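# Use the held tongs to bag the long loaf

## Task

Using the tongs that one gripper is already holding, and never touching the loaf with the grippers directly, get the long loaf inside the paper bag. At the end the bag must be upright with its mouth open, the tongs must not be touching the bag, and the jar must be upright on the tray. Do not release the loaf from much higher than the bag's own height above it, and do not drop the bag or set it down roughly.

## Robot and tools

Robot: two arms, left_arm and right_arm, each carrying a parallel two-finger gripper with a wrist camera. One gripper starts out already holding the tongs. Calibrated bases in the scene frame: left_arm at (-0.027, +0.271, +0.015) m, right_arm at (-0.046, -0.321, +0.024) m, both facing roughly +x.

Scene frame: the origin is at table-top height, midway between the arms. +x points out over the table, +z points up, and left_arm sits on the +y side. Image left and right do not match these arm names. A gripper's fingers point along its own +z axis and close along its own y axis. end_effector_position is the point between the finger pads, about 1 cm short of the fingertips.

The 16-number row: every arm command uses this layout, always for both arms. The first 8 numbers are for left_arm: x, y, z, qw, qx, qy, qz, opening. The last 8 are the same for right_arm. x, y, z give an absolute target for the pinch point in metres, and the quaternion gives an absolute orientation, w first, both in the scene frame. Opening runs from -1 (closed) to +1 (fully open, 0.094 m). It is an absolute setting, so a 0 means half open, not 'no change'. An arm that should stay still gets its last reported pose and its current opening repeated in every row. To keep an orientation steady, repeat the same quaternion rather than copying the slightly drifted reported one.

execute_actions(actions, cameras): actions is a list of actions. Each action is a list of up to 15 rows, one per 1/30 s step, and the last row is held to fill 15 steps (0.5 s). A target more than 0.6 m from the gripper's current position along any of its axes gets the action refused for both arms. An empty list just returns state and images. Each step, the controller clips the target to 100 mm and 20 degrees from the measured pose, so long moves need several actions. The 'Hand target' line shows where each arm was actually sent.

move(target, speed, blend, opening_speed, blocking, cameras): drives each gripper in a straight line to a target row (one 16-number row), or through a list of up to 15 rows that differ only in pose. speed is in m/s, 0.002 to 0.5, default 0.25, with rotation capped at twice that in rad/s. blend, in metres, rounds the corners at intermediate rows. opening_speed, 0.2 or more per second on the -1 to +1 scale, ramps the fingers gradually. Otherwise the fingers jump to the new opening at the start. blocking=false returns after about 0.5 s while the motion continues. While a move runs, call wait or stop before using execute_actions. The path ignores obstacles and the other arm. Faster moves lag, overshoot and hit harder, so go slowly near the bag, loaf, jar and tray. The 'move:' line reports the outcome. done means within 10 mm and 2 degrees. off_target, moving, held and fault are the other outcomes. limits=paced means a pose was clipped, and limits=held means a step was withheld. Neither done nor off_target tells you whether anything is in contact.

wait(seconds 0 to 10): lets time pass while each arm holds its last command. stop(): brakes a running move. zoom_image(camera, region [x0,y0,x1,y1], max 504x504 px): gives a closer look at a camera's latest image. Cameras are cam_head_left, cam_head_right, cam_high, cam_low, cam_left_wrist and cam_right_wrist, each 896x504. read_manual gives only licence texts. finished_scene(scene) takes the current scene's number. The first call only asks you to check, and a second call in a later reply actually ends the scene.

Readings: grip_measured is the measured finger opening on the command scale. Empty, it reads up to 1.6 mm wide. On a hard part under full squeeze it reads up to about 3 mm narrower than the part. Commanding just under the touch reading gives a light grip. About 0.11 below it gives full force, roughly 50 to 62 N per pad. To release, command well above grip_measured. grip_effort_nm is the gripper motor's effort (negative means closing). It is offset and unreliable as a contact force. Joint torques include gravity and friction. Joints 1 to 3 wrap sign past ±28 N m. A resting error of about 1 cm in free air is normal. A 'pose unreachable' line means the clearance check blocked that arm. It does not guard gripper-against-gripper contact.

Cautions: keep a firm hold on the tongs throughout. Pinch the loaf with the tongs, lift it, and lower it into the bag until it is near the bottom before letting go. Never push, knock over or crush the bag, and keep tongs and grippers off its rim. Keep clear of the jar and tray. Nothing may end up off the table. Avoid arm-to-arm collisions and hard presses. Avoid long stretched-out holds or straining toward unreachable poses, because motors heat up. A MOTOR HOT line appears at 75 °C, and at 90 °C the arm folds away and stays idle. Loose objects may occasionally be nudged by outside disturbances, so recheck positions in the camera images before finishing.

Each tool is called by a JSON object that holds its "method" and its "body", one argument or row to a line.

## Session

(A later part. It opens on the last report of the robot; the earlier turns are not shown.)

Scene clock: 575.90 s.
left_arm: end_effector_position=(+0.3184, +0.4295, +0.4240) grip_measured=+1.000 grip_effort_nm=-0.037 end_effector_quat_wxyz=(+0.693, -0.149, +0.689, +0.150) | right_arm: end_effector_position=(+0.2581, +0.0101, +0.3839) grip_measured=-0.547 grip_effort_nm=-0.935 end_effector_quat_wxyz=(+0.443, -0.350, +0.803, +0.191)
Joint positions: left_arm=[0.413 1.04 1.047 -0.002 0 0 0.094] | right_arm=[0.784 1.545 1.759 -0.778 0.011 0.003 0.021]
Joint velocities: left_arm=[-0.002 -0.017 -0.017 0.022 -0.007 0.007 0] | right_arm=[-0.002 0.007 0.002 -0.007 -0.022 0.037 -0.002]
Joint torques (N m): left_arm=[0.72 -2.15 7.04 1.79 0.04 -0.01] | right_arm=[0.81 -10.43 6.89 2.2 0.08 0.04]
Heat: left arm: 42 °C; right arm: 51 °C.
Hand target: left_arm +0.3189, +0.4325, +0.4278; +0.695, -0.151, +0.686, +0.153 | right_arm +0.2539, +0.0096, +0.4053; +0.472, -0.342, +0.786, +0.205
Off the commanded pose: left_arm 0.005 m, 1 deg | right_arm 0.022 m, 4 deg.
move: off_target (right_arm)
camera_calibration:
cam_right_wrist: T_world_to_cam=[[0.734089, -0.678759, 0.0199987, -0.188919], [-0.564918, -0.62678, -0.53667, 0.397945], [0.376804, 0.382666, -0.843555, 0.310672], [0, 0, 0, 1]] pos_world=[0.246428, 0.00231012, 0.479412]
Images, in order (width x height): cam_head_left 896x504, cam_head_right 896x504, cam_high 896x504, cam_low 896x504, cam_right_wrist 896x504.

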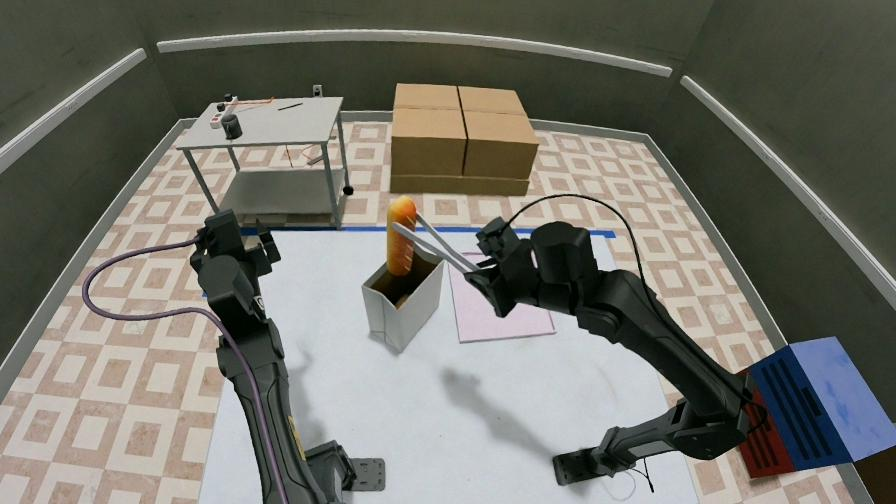

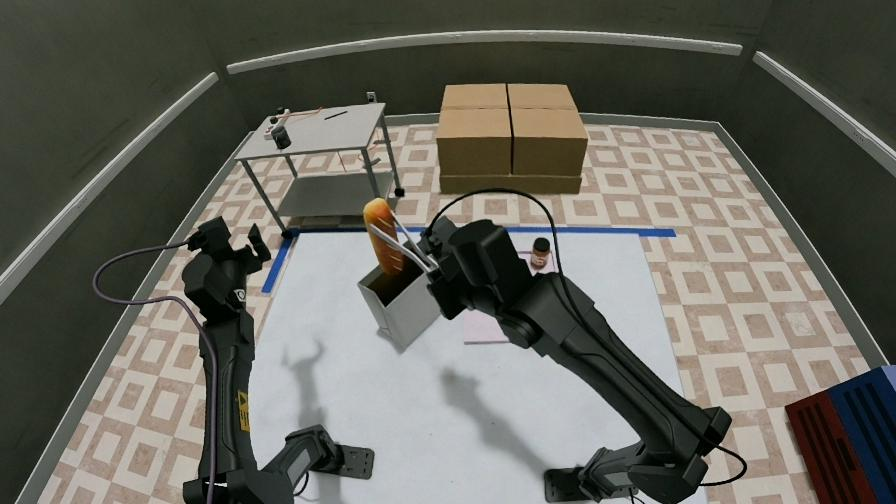

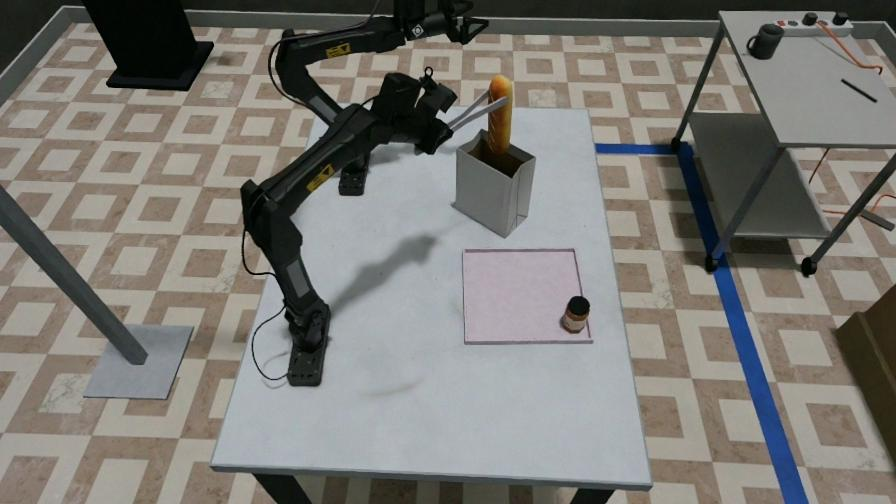

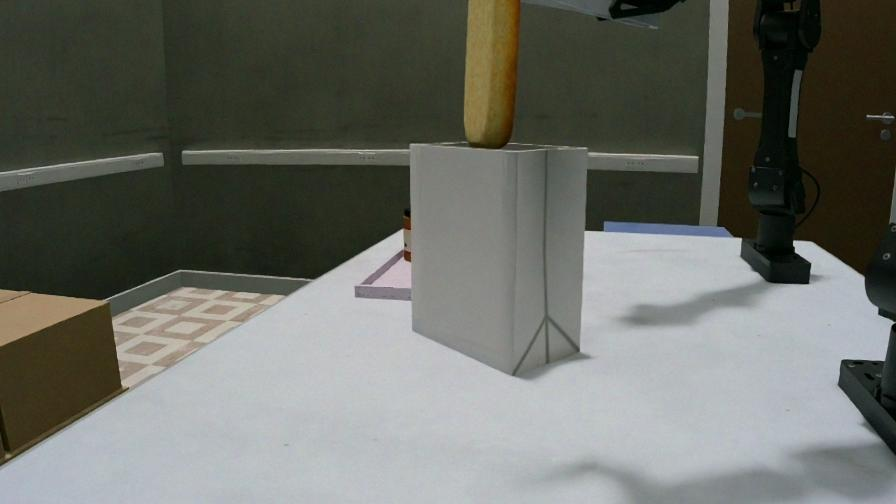

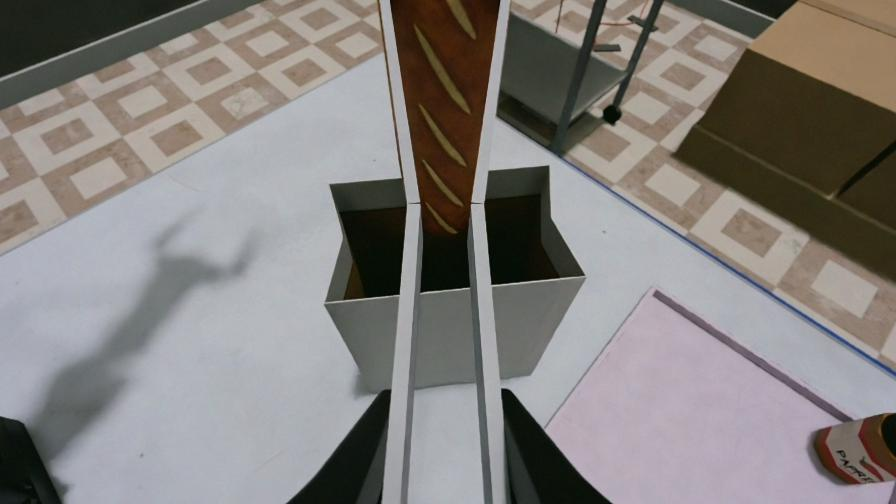

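{"method": "move", "body": {
  "target": [0.319,0.4325,0.4278,0.6954,-0.1507,0.6856,0.1529,1.0,0.248,0.0035,0.32,0.4723,-0.3418,0.7861,0.2053,-0.55],
  "speed": 0.05,
  "cameras": ["cam_head_left","cam_head_right","cam_high","cam_low","cam_right_wrist"]
}}

{"method": "zoom_image", "body": {
  "camera": "cam_high",
  "region": [400, 20, 640, 260]
}}

{"method": "zoom_image", "body": {
  "camera": "cam_head_left",
  "region": [330, 170, 530, 370]
}}

{"method": "zoom_image", "body": {
  "camera": "cam_head_right",
  "region": [310, 170, 510, 370]
}}

Scene clock: 594.47 s.
left_arm: end_effector_position=(+0.3184, +0.4295, +0.4240) grip_measured=+1.000 grip_effort_nm=-0.037 end_effector_quat_wxyz=(+0.693, -0.149, +0.689, +0.150) | right_arm: end_effector_position=(+0.2490, +0.0001, +0.2944) grip_measured=-0.545 grip_effort_nm=-0.696 end_effector_quat_wxyz=(+0.437, -0.351, +0.807, +0.188)
Joint positions: left_arm=[0.413 1.04 1.047 -0.002 0 0 0.094] | right_arm=[0.784 1.41 1.28 -0.449 0.011 0.004 0.021]
Joint velocities: left_arm=[-0.007 -0.002 -0.002 0.066 -0.081 0.022 0] | right_arm=[0.017 -0.007 -0.007 -0.051 0.037 0.022 0]
Joint torques (N m): left_arm=[0.77 -2.39 7.02 1.82 0.03 0.07] | right_arm=[0.85 -10.22 7.94 2.28 0.05 0.05]
Heat: left arm: 42 °C; right arm: 53 °C.
Hand target: left_arm +0.3189, +0.4325, +0.4278; +0.695, -0.151, +0.686, +0.153 | right_arm +0.2466, +0.0018, +0.3200; +0.472, -0.342, +0.787, +0.205
Off the commanded pose: left_arm 0.005 m, 1 deg | right_arm 0.026 m, 5 deg.
move: off_target (right_arm)
camera_calibration:
cam_right_wrist: T_world_to_cam=[[0.734158, -0.678691, 0.0197657, -0.187157], [-0.57063, -0.632519, -0.523738, 0.336172], [0.367958, 0.373227, -0.85165, 0.247031], [0, 0, 0, 1]] pos_world=[0.238336, -0.00658544, 0.390149]
Images, in order (width x height): cam_head_left 896x504, cam_head_right 896x504, cam_high 896x504, cam_low 896x504, cam_right_wrist 896x504.

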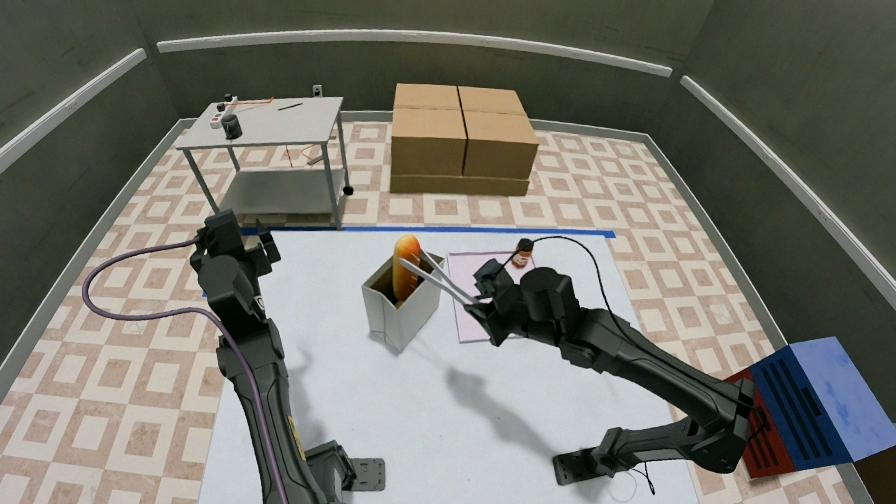

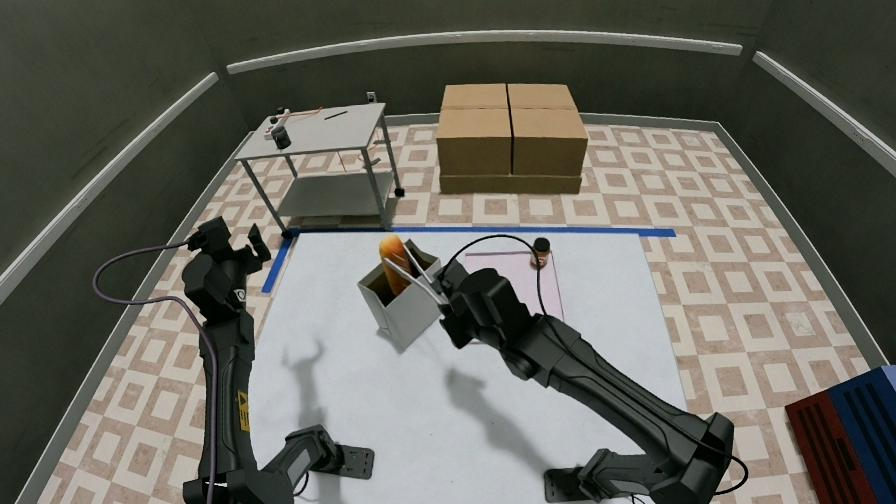

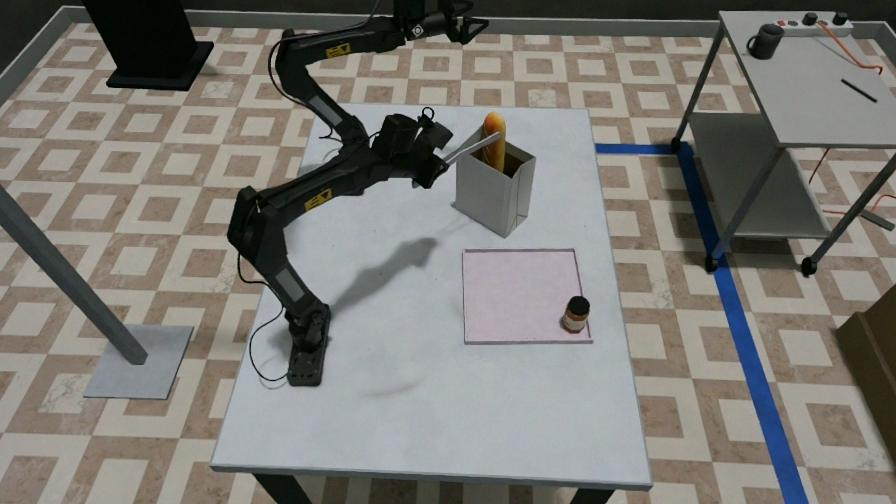

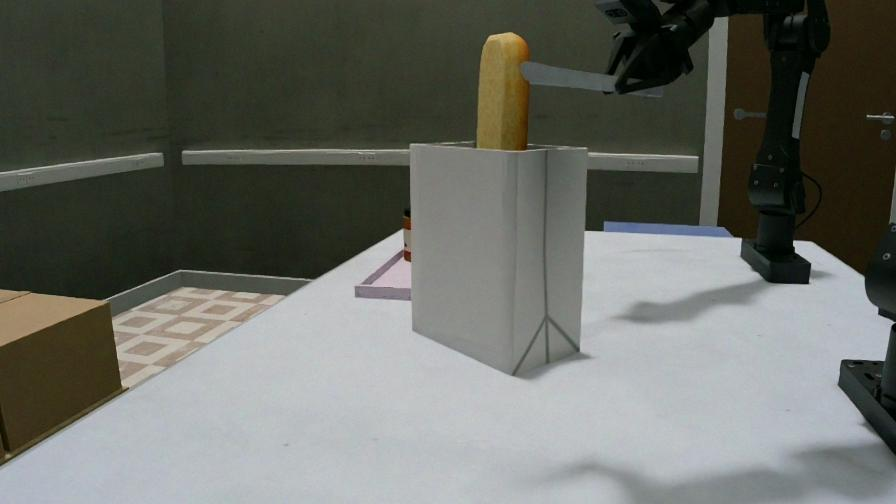

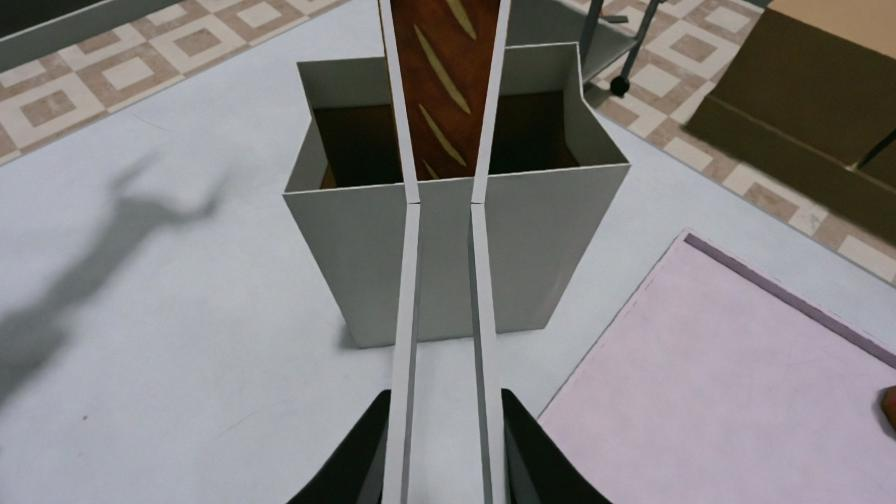

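Scaled by 2.100.

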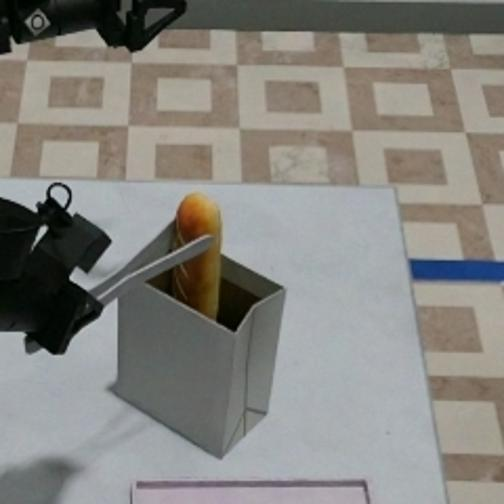

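Scaled by 2.520.

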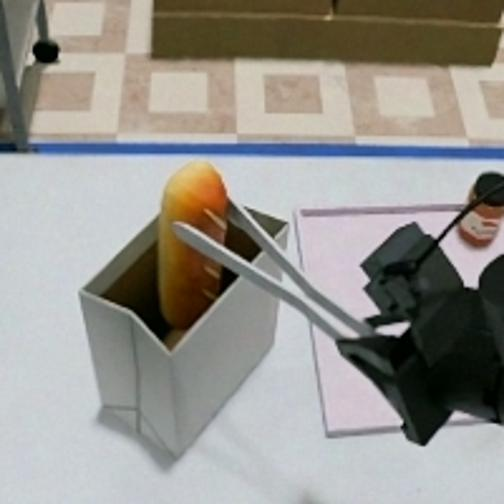

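Scaled by 2.520.

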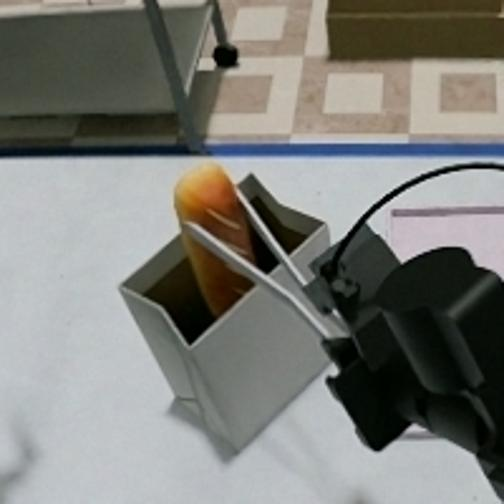

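{"method": "move", "body": {
  "target": [0.319,0.4325,0.4278,0.6954,-0.1507,0.6856,0.1529,1.0,0.254,0.0095,0.27,0.4723,-0.3418,0.7861,0.2053,-0.55],
  "speed": 0.05,
  "cameras": ["cam_head_left","cam_head_right","cam_high","cam_low","cam_right_wrist"]
}}

{"method": "zoom_image", "body": {
  "camera": "cam_high",
  "region": [400, 20, 640, 260]
}}

{"method": "zoom_image", "body": {
  "camera": "cam_head_left",
  "region": [330, 170, 530, 370]
}}

{"method": "zoom_image", "body": {
  "camera": "cam_low",
  "region": [370, 0, 720, 200]
}}

Scene clock: 621.00 s.
left_arm: end_effector_position=(+0.3184, +0.4295, +0.4240) grip_measured=+1.000 grip_effort_nm=-0.037 end_effector_quat_wxyz=(+0.693, -0.149, +0.689, +0.150) | right_arm: end_effector_position=(+0.2518, +0.0032, +0.2580) grip_measured=-0.545 grip_effort_nm=-0.623 end_effector_quat_wxyz=(+0.450, -0.347, +0.800, +0.194)
Joint positions: left_arm=[0.413 1.04 1.047 -0.002 0 0 0.094] | right_arm=[0.784 1.405 1.104 -0.245 0.011 0.004 0.021]
Joint velocities: left_arm=[0.017 0.017 -0.002 -0.066 -0.037 -0.037 0] | right_arm=[-0.007 -0.012 -0.012 -0.007 0.051 -0.066 0.005]
Joint torques (N m): left_arm=[0.68 -2.3 6.98 1.82 0 0.05] | right_arm=[0.79 -7.09 8.01 2.24 0.07 0.03]
Heat: left arm: 42 °C; right arm: 52 °C.
Hand target: left_arm +0.3189, +0.4325, +0.4278; +0.695, -0.151, +0.686, +0.153 | right_arm +0.2531, +0.0087, +0.2700; +0.472, -0.342, +0.786, +0.205
Off the commanded pose: left_arm 0.005 m, 1 deg | right_arm 0.014 m, 3 deg.
move: off_target (right_arm)
camera_calibration:
cam_right_wrist: T_world_to_cam=[[0.733593, -0.679317, 0.0192423, -0.186133], [-0.558985, -0.619266, -0.551403, 0.324842], [0.386494, 0.393749, -0.834017, 0.204501], [0, 0, 0, 1]] pos_world=[0.239089, -0.00580241, 0.353258]
Images, in order (width x height): cam_head_left 896x504, cam_head_right 896x504, cam_high 896x504, cam_low 896x504, cam_right_wrist 896x504.

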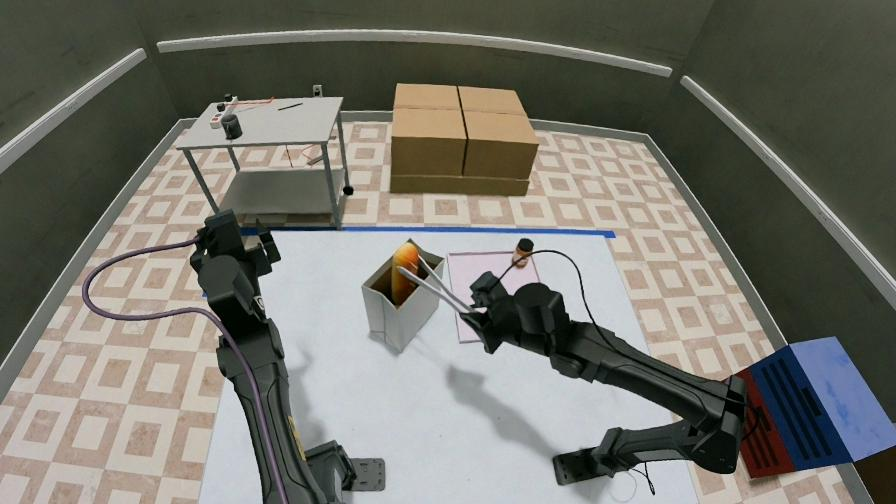

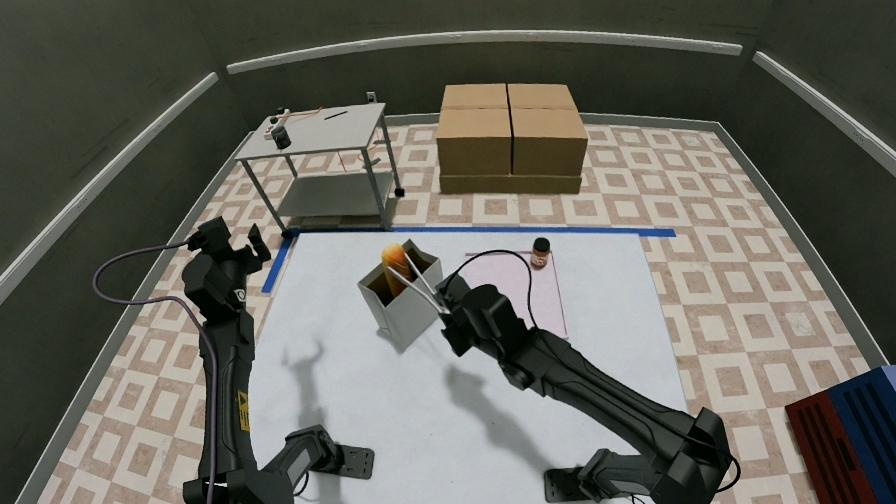

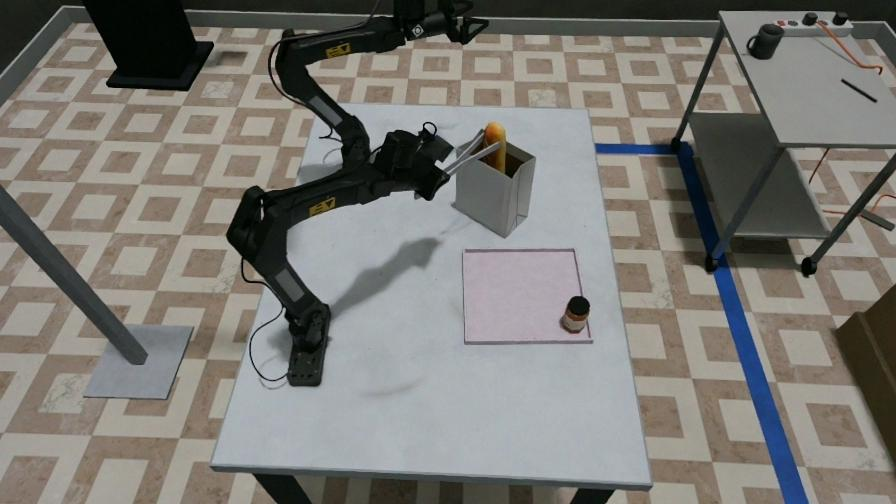

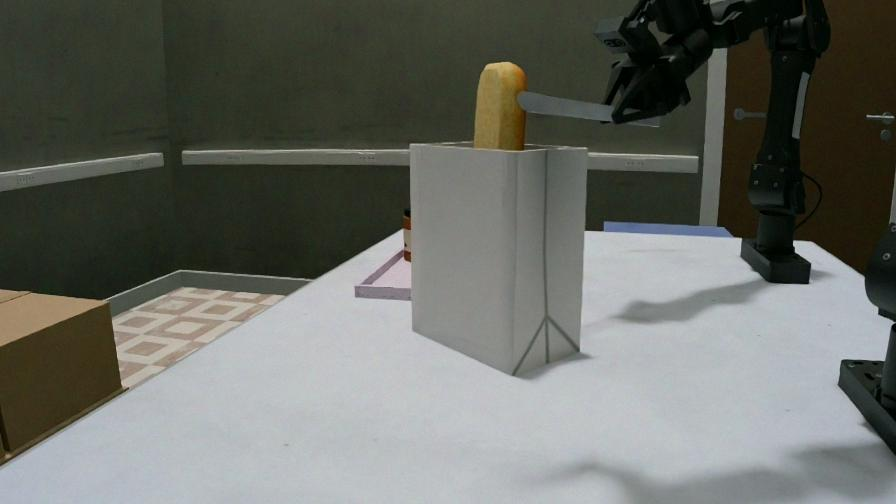

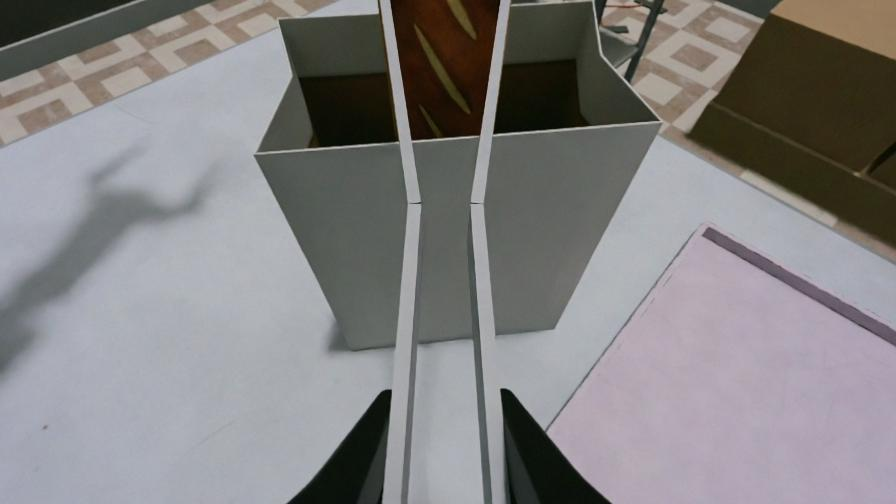

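Scaled by 2.100.

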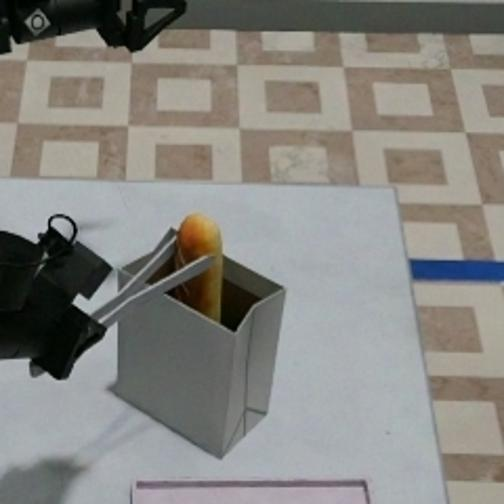

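Scaled by 2.520.

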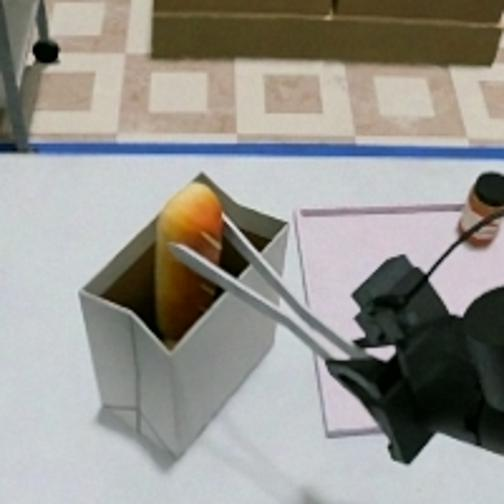

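Scaled by 1.440.

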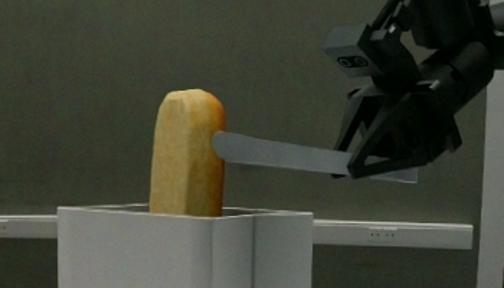

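{"method": "move", "body": {
  "target": [0.319,0.4325,0.4278,0.6954,-0.1507,0.6856,0.1529,1.0,0.254,0.0095,0.248,0.4723,-0.3418,0.7861,0.2053,-0.55],
  "speed": 0.05,
  "cameras": ["cam_low","cam_high","cam_head_right"]
}}

Scene clock: 640.50 s.
left_arm: end_effector_position=(+0.3184, +0.4295, +0.4240) grip_measured=+1.000 grip_effort_nm=-0.037 end_effector_quat_wxyz=(+0.693, -0.149, +0.689, +0.150) | right_arm: end_effector_position=(+0.2514, +0.0027, +0.2403) grip_measured=-0.549 grip_effort_nm=-0.945 end_effector_quat_wxyz=(+0.454, -0.346, +0.797, +0.196)
Joint positions: left_arm=[0.413 1.04 1.047 -0.002 0 0 0.094] | right_arm=[0.784 1.405 1.025 -0.156 0.011 0.004 0.021]
Joint velocities: left_arm=[-0.007 0.002 -0.007 -0.007 0.022 -0.007 0] | right_arm=[-0.017 -0.007 0.007 -0.022 -0.022 0.022 -0.001]
Joint torques (N m): left_arm=[0.69 -2.26 6.97 1.84 0.06 0] | right_arm=[0.77 -6.12 8.01 2.29 0.06 0.04]
Heat: left arm: 42 °C; right arm: 53 °C.
Hand target: left_arm +0.3189, +0.4325, +0.4278; +0.695, -0.151, +0.686, +0.153 | right_arm +0.2534, +0.0089, +0.2481; +0.472, -0.342, +0.786, +0.205
Off the commanded pose: left_arm 0.005 m, 1 deg | right_arm 0.011 m, 3 deg.
move: off_target (right_arm)
Images, in order (width x height): cam_head_right 896x504, cam_high 896x504, cam_low 896x504.

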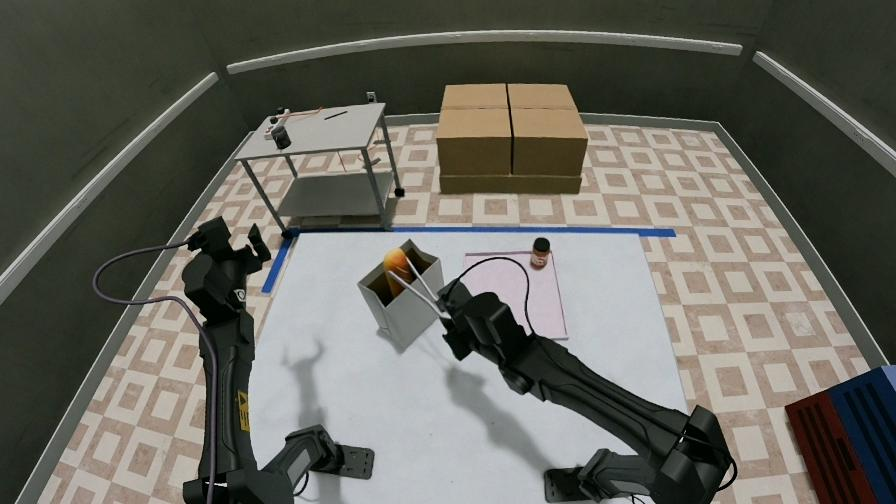

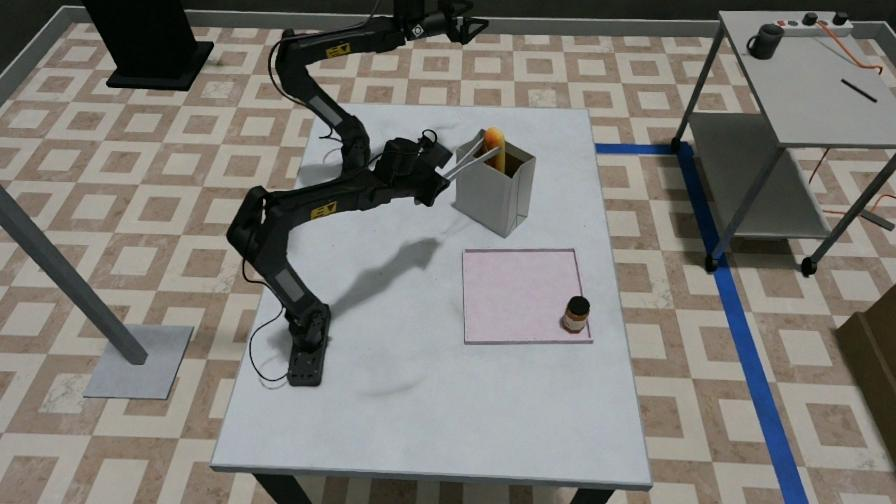

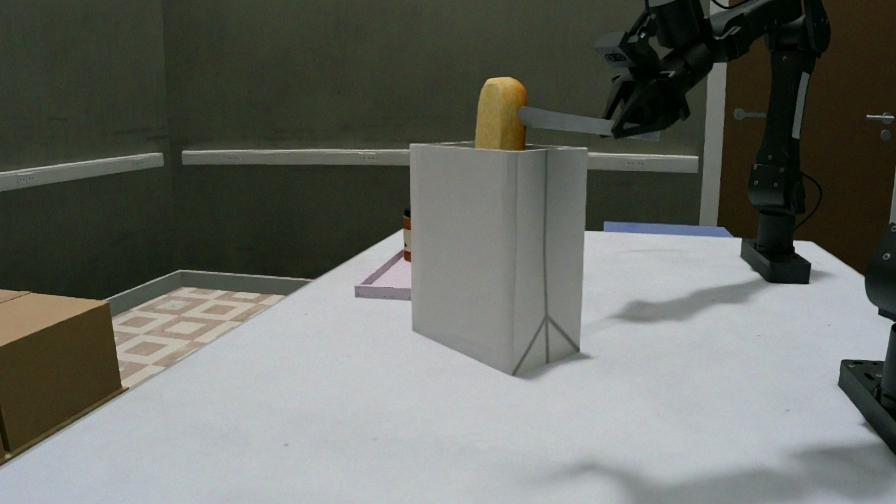

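{"method": "move", "body": {
  "target": [0.319,0.4325,0.4278,0.6954,-0.1507,0.6856,0.1529,1.0,0.254,0.0095,0.236,0.4723,-0.3418,0.7861,0.2053,-0.55],
  "speed": 0.05,
  "cameras": ["cam_low","cam_high","cam_head_right"]
}}

{"method": "zoom_image", "body": {
  "camera": "cam_low",
  "region": [380, 50, 680, 220]
}}

{"method": "zoom_image", "body": {
  "camera": "cam_head_right",
  "region": [320, 200, 500, 360]
}}

Scene clock: 649.13 s.
left_arm: end_effector_position=(+0.3184, +0.4295, +0.4240) grip_measured=+1.000 grip_effort_nm=-0.042 end_effector_quat_wxyz=(+0.693, -0.149, +0.689, +0.150) | right_arm: end_effector_position=(+0.2511, +0.0025, +0.2325) grip_measured=-0.544 grip_effort_nm=-0.916 end_effector_quat_wxyz=(+0.458, -0.345, +0.795, +0.198)
Joint positions: left_arm=[0.413 1.04 1.047 -0.002 0 0 0.094] | right_arm=[0.784 1.405 0.985 -0.106 0.011 0.004 0.021]
Joint velocities: left_arm=[0.027 -0.002 -0.007 -0.007 -0.037 0.007 0] | right_arm=[0.012 -0.002 -0.002 -0.051 -0.051 -0.066 -0.002]
Joint torques (N m): left_arm=[0.76 -2.17 7.01 1.82 0 0.02] | right_arm=[0.76 -5.3 7.91 2.3 0.06 0.03]
Heat: left arm: 42 °C; right arm: 53 °C.
Hand target: left_arm +0.3189, +0.4325, +0.4278; +0.695, -0.151, +0.686, +0.153 | right_arm +0.2535, +0.0091, +0.2361; +0.472, -0.342, +0.786, +0.205
Off the commanded pose: left_arm 0.005 m, 1 deg | right_arm 0.008 m, 2 deg.
move: done
Images, in order (width x height): cam_head_right 896x504, cam_high 896x504, cam_low 896x504.

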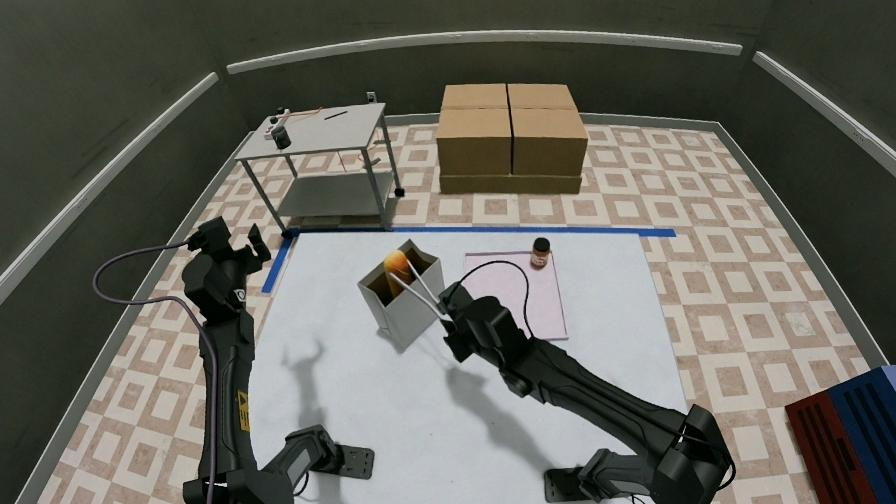

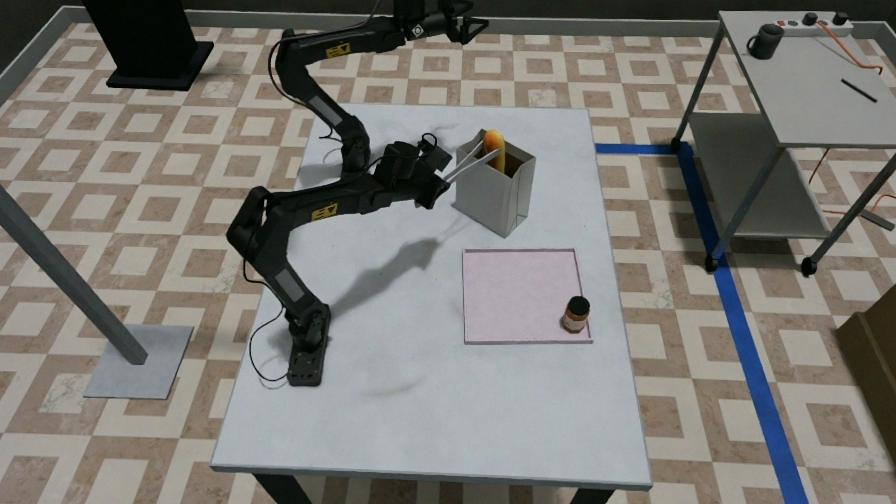

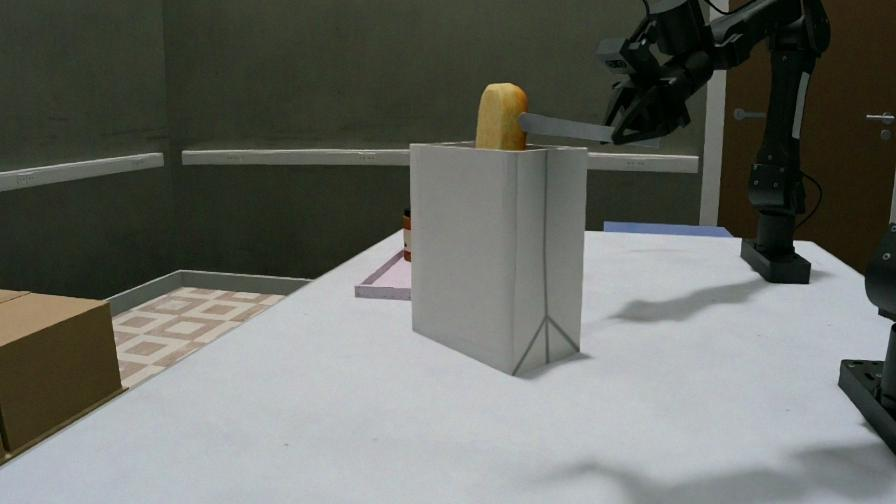

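Scaled by 1.680.

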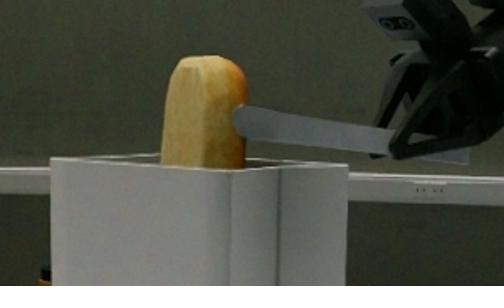

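Scaled by 2.800.

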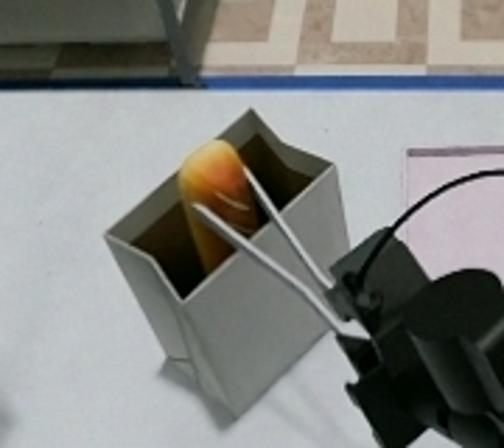

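{"method": "move", "body": {
  "target": [0.319,0.4325,0.4278,0.6954,-0.1507,0.6856,0.1529,1.0,0.254,0.0095,0.238,0.4723,-0.3418,0.7861,0.2053,-0.19],
  "speed": 0.05,
  "opening_speed": 0.6,
  "cameras": ["cam_low","cam_high","cam_head_right"]
}}

{"method": "zoom_image", "body": {
  "camera": "cam_low",
  "region": [380, 50, 680, 220]
}}

{"method": "zoom_image", "body": {
  "camera": "cam_head_right",
  "region": [320, 200, 500, 360]
}}

Scene clock: 656.83 s.
left_arm: end_effector_position=(+0.3184, +0.4295, +0.4240) grip_measured=+1.000 grip_effort_nm=-0.037 end_effector_quat_wxyz=(+0.693, -0.149, +0.689, +0.150) | right_arm: end_effector_position=(+0.2532, +0.0048, +0.2380) grip_measured=-0.192 grip_effort_nm=0.110 end_effector_quat_wxyz=(+0.468, -0.343, +0.789, +0.202)
Joint positions: left_arm=[0.413 1.04 1.047 -0.002 0 0 0.094] | right_arm=[0.784 1.405 0.985 -0.081 0.011 0.004 0.038]
Joint velocities: left_arm=[0.017 -0.022 0.017 -0.037 0.007 -0.007 0] | right_arm=[-0.007 0.007 -0.012 -0.022 -0.066 0.007 0]
Joint torques (N m): left_arm=[0.64 -2.54 6.84 1.85 0.04 0.05] | right_arm=[0.76 -5.29 8.51 2.01 0.06 0.04]
Heat: left arm: 42 °C; right arm: 55 °C.
Hand target: left_arm +0.3189, +0.4325, +0.4278; +0.695, -0.151, +0.686, +0.153 | right_arm +0.2538, +0.0094, +0.2379; +0.472, -0.342, +0.786, +0.205
Off the commanded pose: left_arm 0.005 m, 1 deg | right_arm 0.005 m, 1 deg.
move: done
Images, in order (width x height): cam_head_right 896x504, cam_high 896x504, cam_low 896x504.

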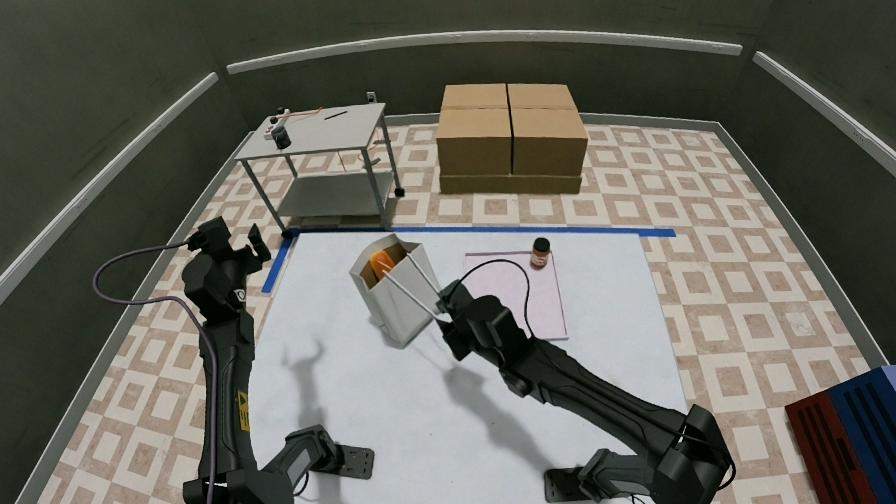

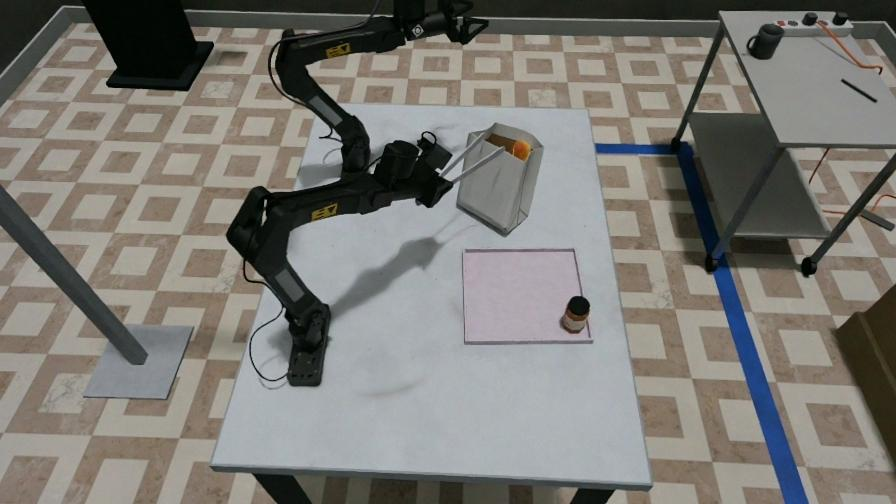

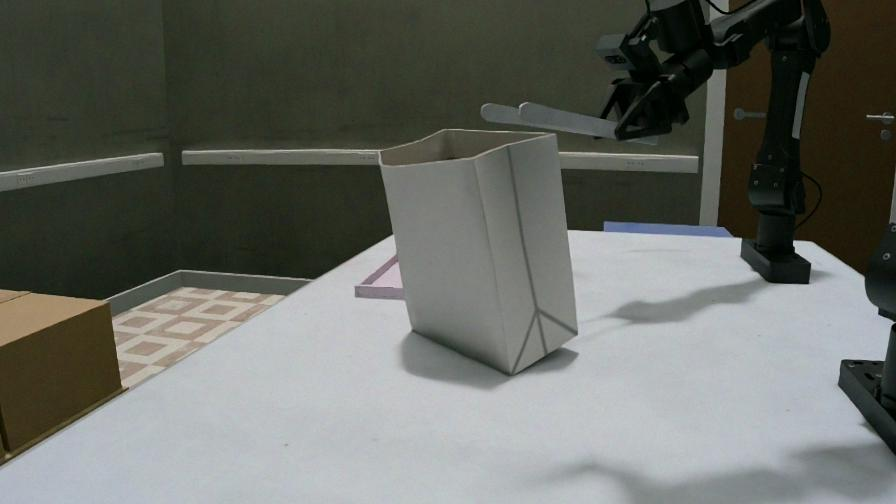

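Scaled by 1.680.

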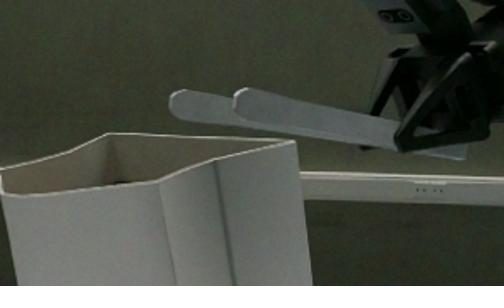

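Scaled by 2.800.

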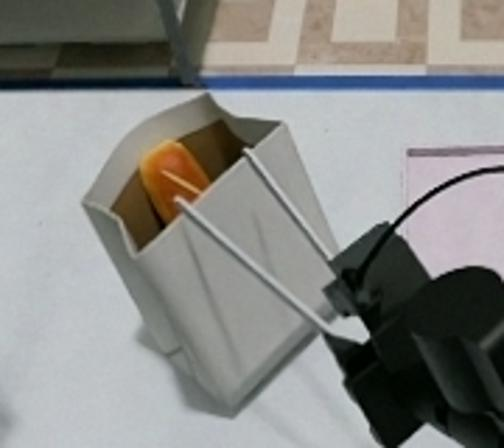

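{"method": "wait", "body": {
  "seconds": 0.5,
  "cameras": ["cam_low","cam_high","cam_head_right"]
}}

Scene clock: 662.07 s.
left_arm: end_effector_position=(+0.3184, +0.4295, +0.4240) grip_measured=+1.000 grip_effort_nm=-0.037 end_effector_quat_wxyz=(+0.693, -0.149, +0.689, +0.150) | right_arm: end_effector_position=(+0.2533, +0.0049, +0.2383) grip_measured=-0.192 grip_effort_nm=0.110 end_effector_quat_wxyz=(+0.468, -0.343, +0.789, +0.202)
Joint positions: left_arm=[0.413 1.04 1.047 -0.002 0 0 0.094] | right_arm=[0.784 1.405 0.985 -0.079 0.011 0.004 0.038]
Joint velocities: left_arm=[0.002 0.012 -0.007 -0.051 -0.037 0.007 0] | right_arm=[0.002 0.002 -0.007 0.051 0.007 -0.022 -0.001]
Joint torques (N m): left_arm=[0.64 -2.44 7.06 1.83 0.04 0.04] | right_arm=[0.77 -5.29 8.51 2.02 0.06 0.03]
Heat: left arm: 42 °C; right arm: 55 °C.
Hand target: left_arm +0.3189, +0.4325, +0.4278; +0.695, -0.151, +0.686, +0.153 | right_arm +0.2538, +0.0094, +0.2379; +0.472, -0.342, +0.786, +0.205
Tool commands: left_gripper/opening=+1.0 right_gripper/opening=-0.19
Off the commanded pose: left_arm 0.005 m, 1 deg | right_arm 0.005 m, 1 deg.
wait: 0.50 s; at rest from the start
Images, in order (width x height): cam_head_right 896x504, cam_high 896x504, cam_low 896x504.

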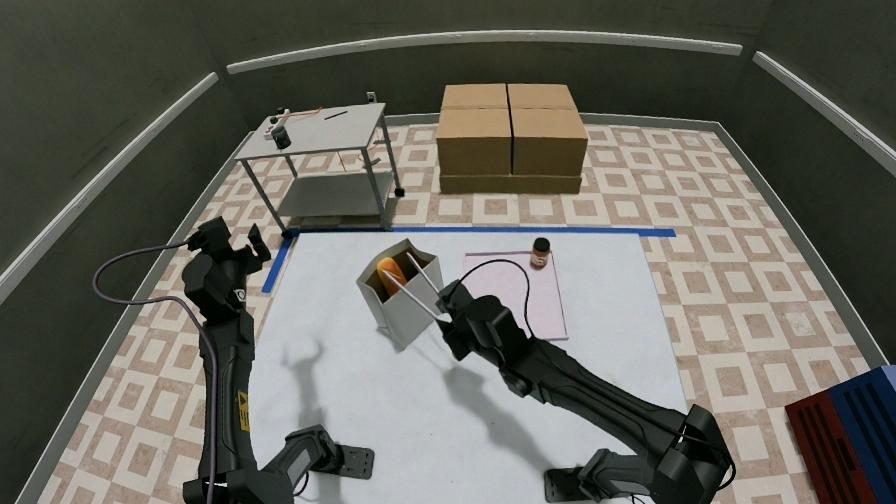

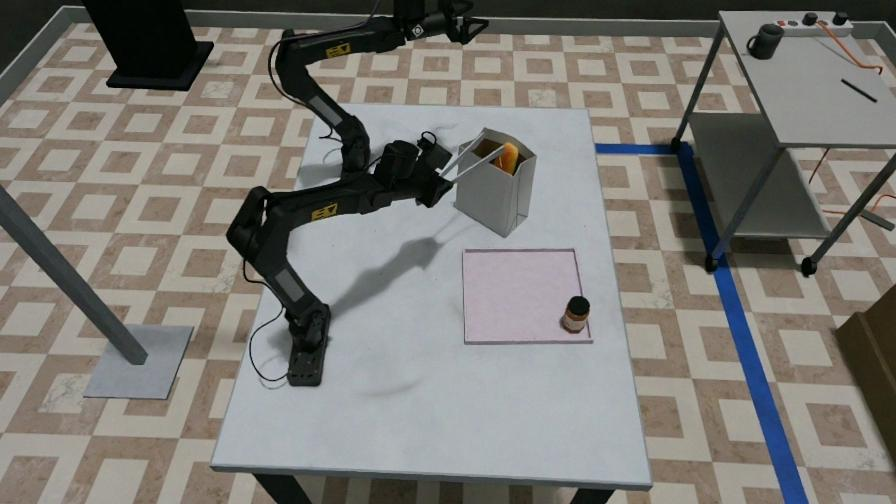

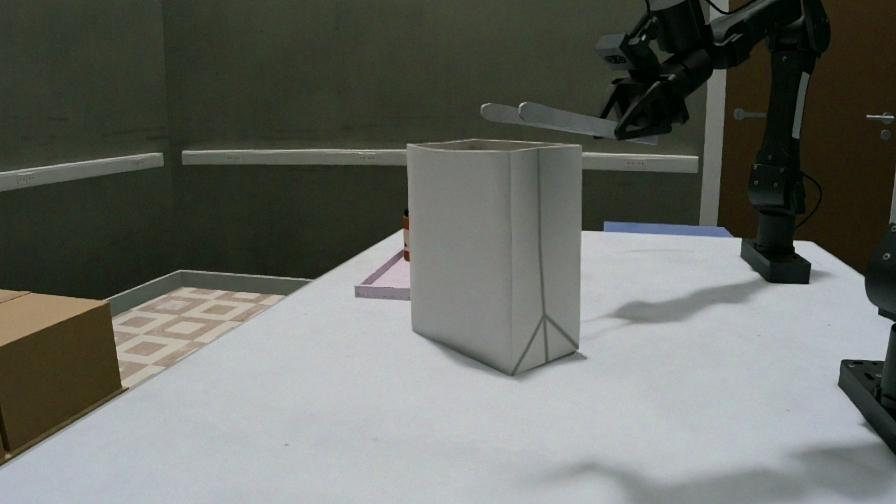

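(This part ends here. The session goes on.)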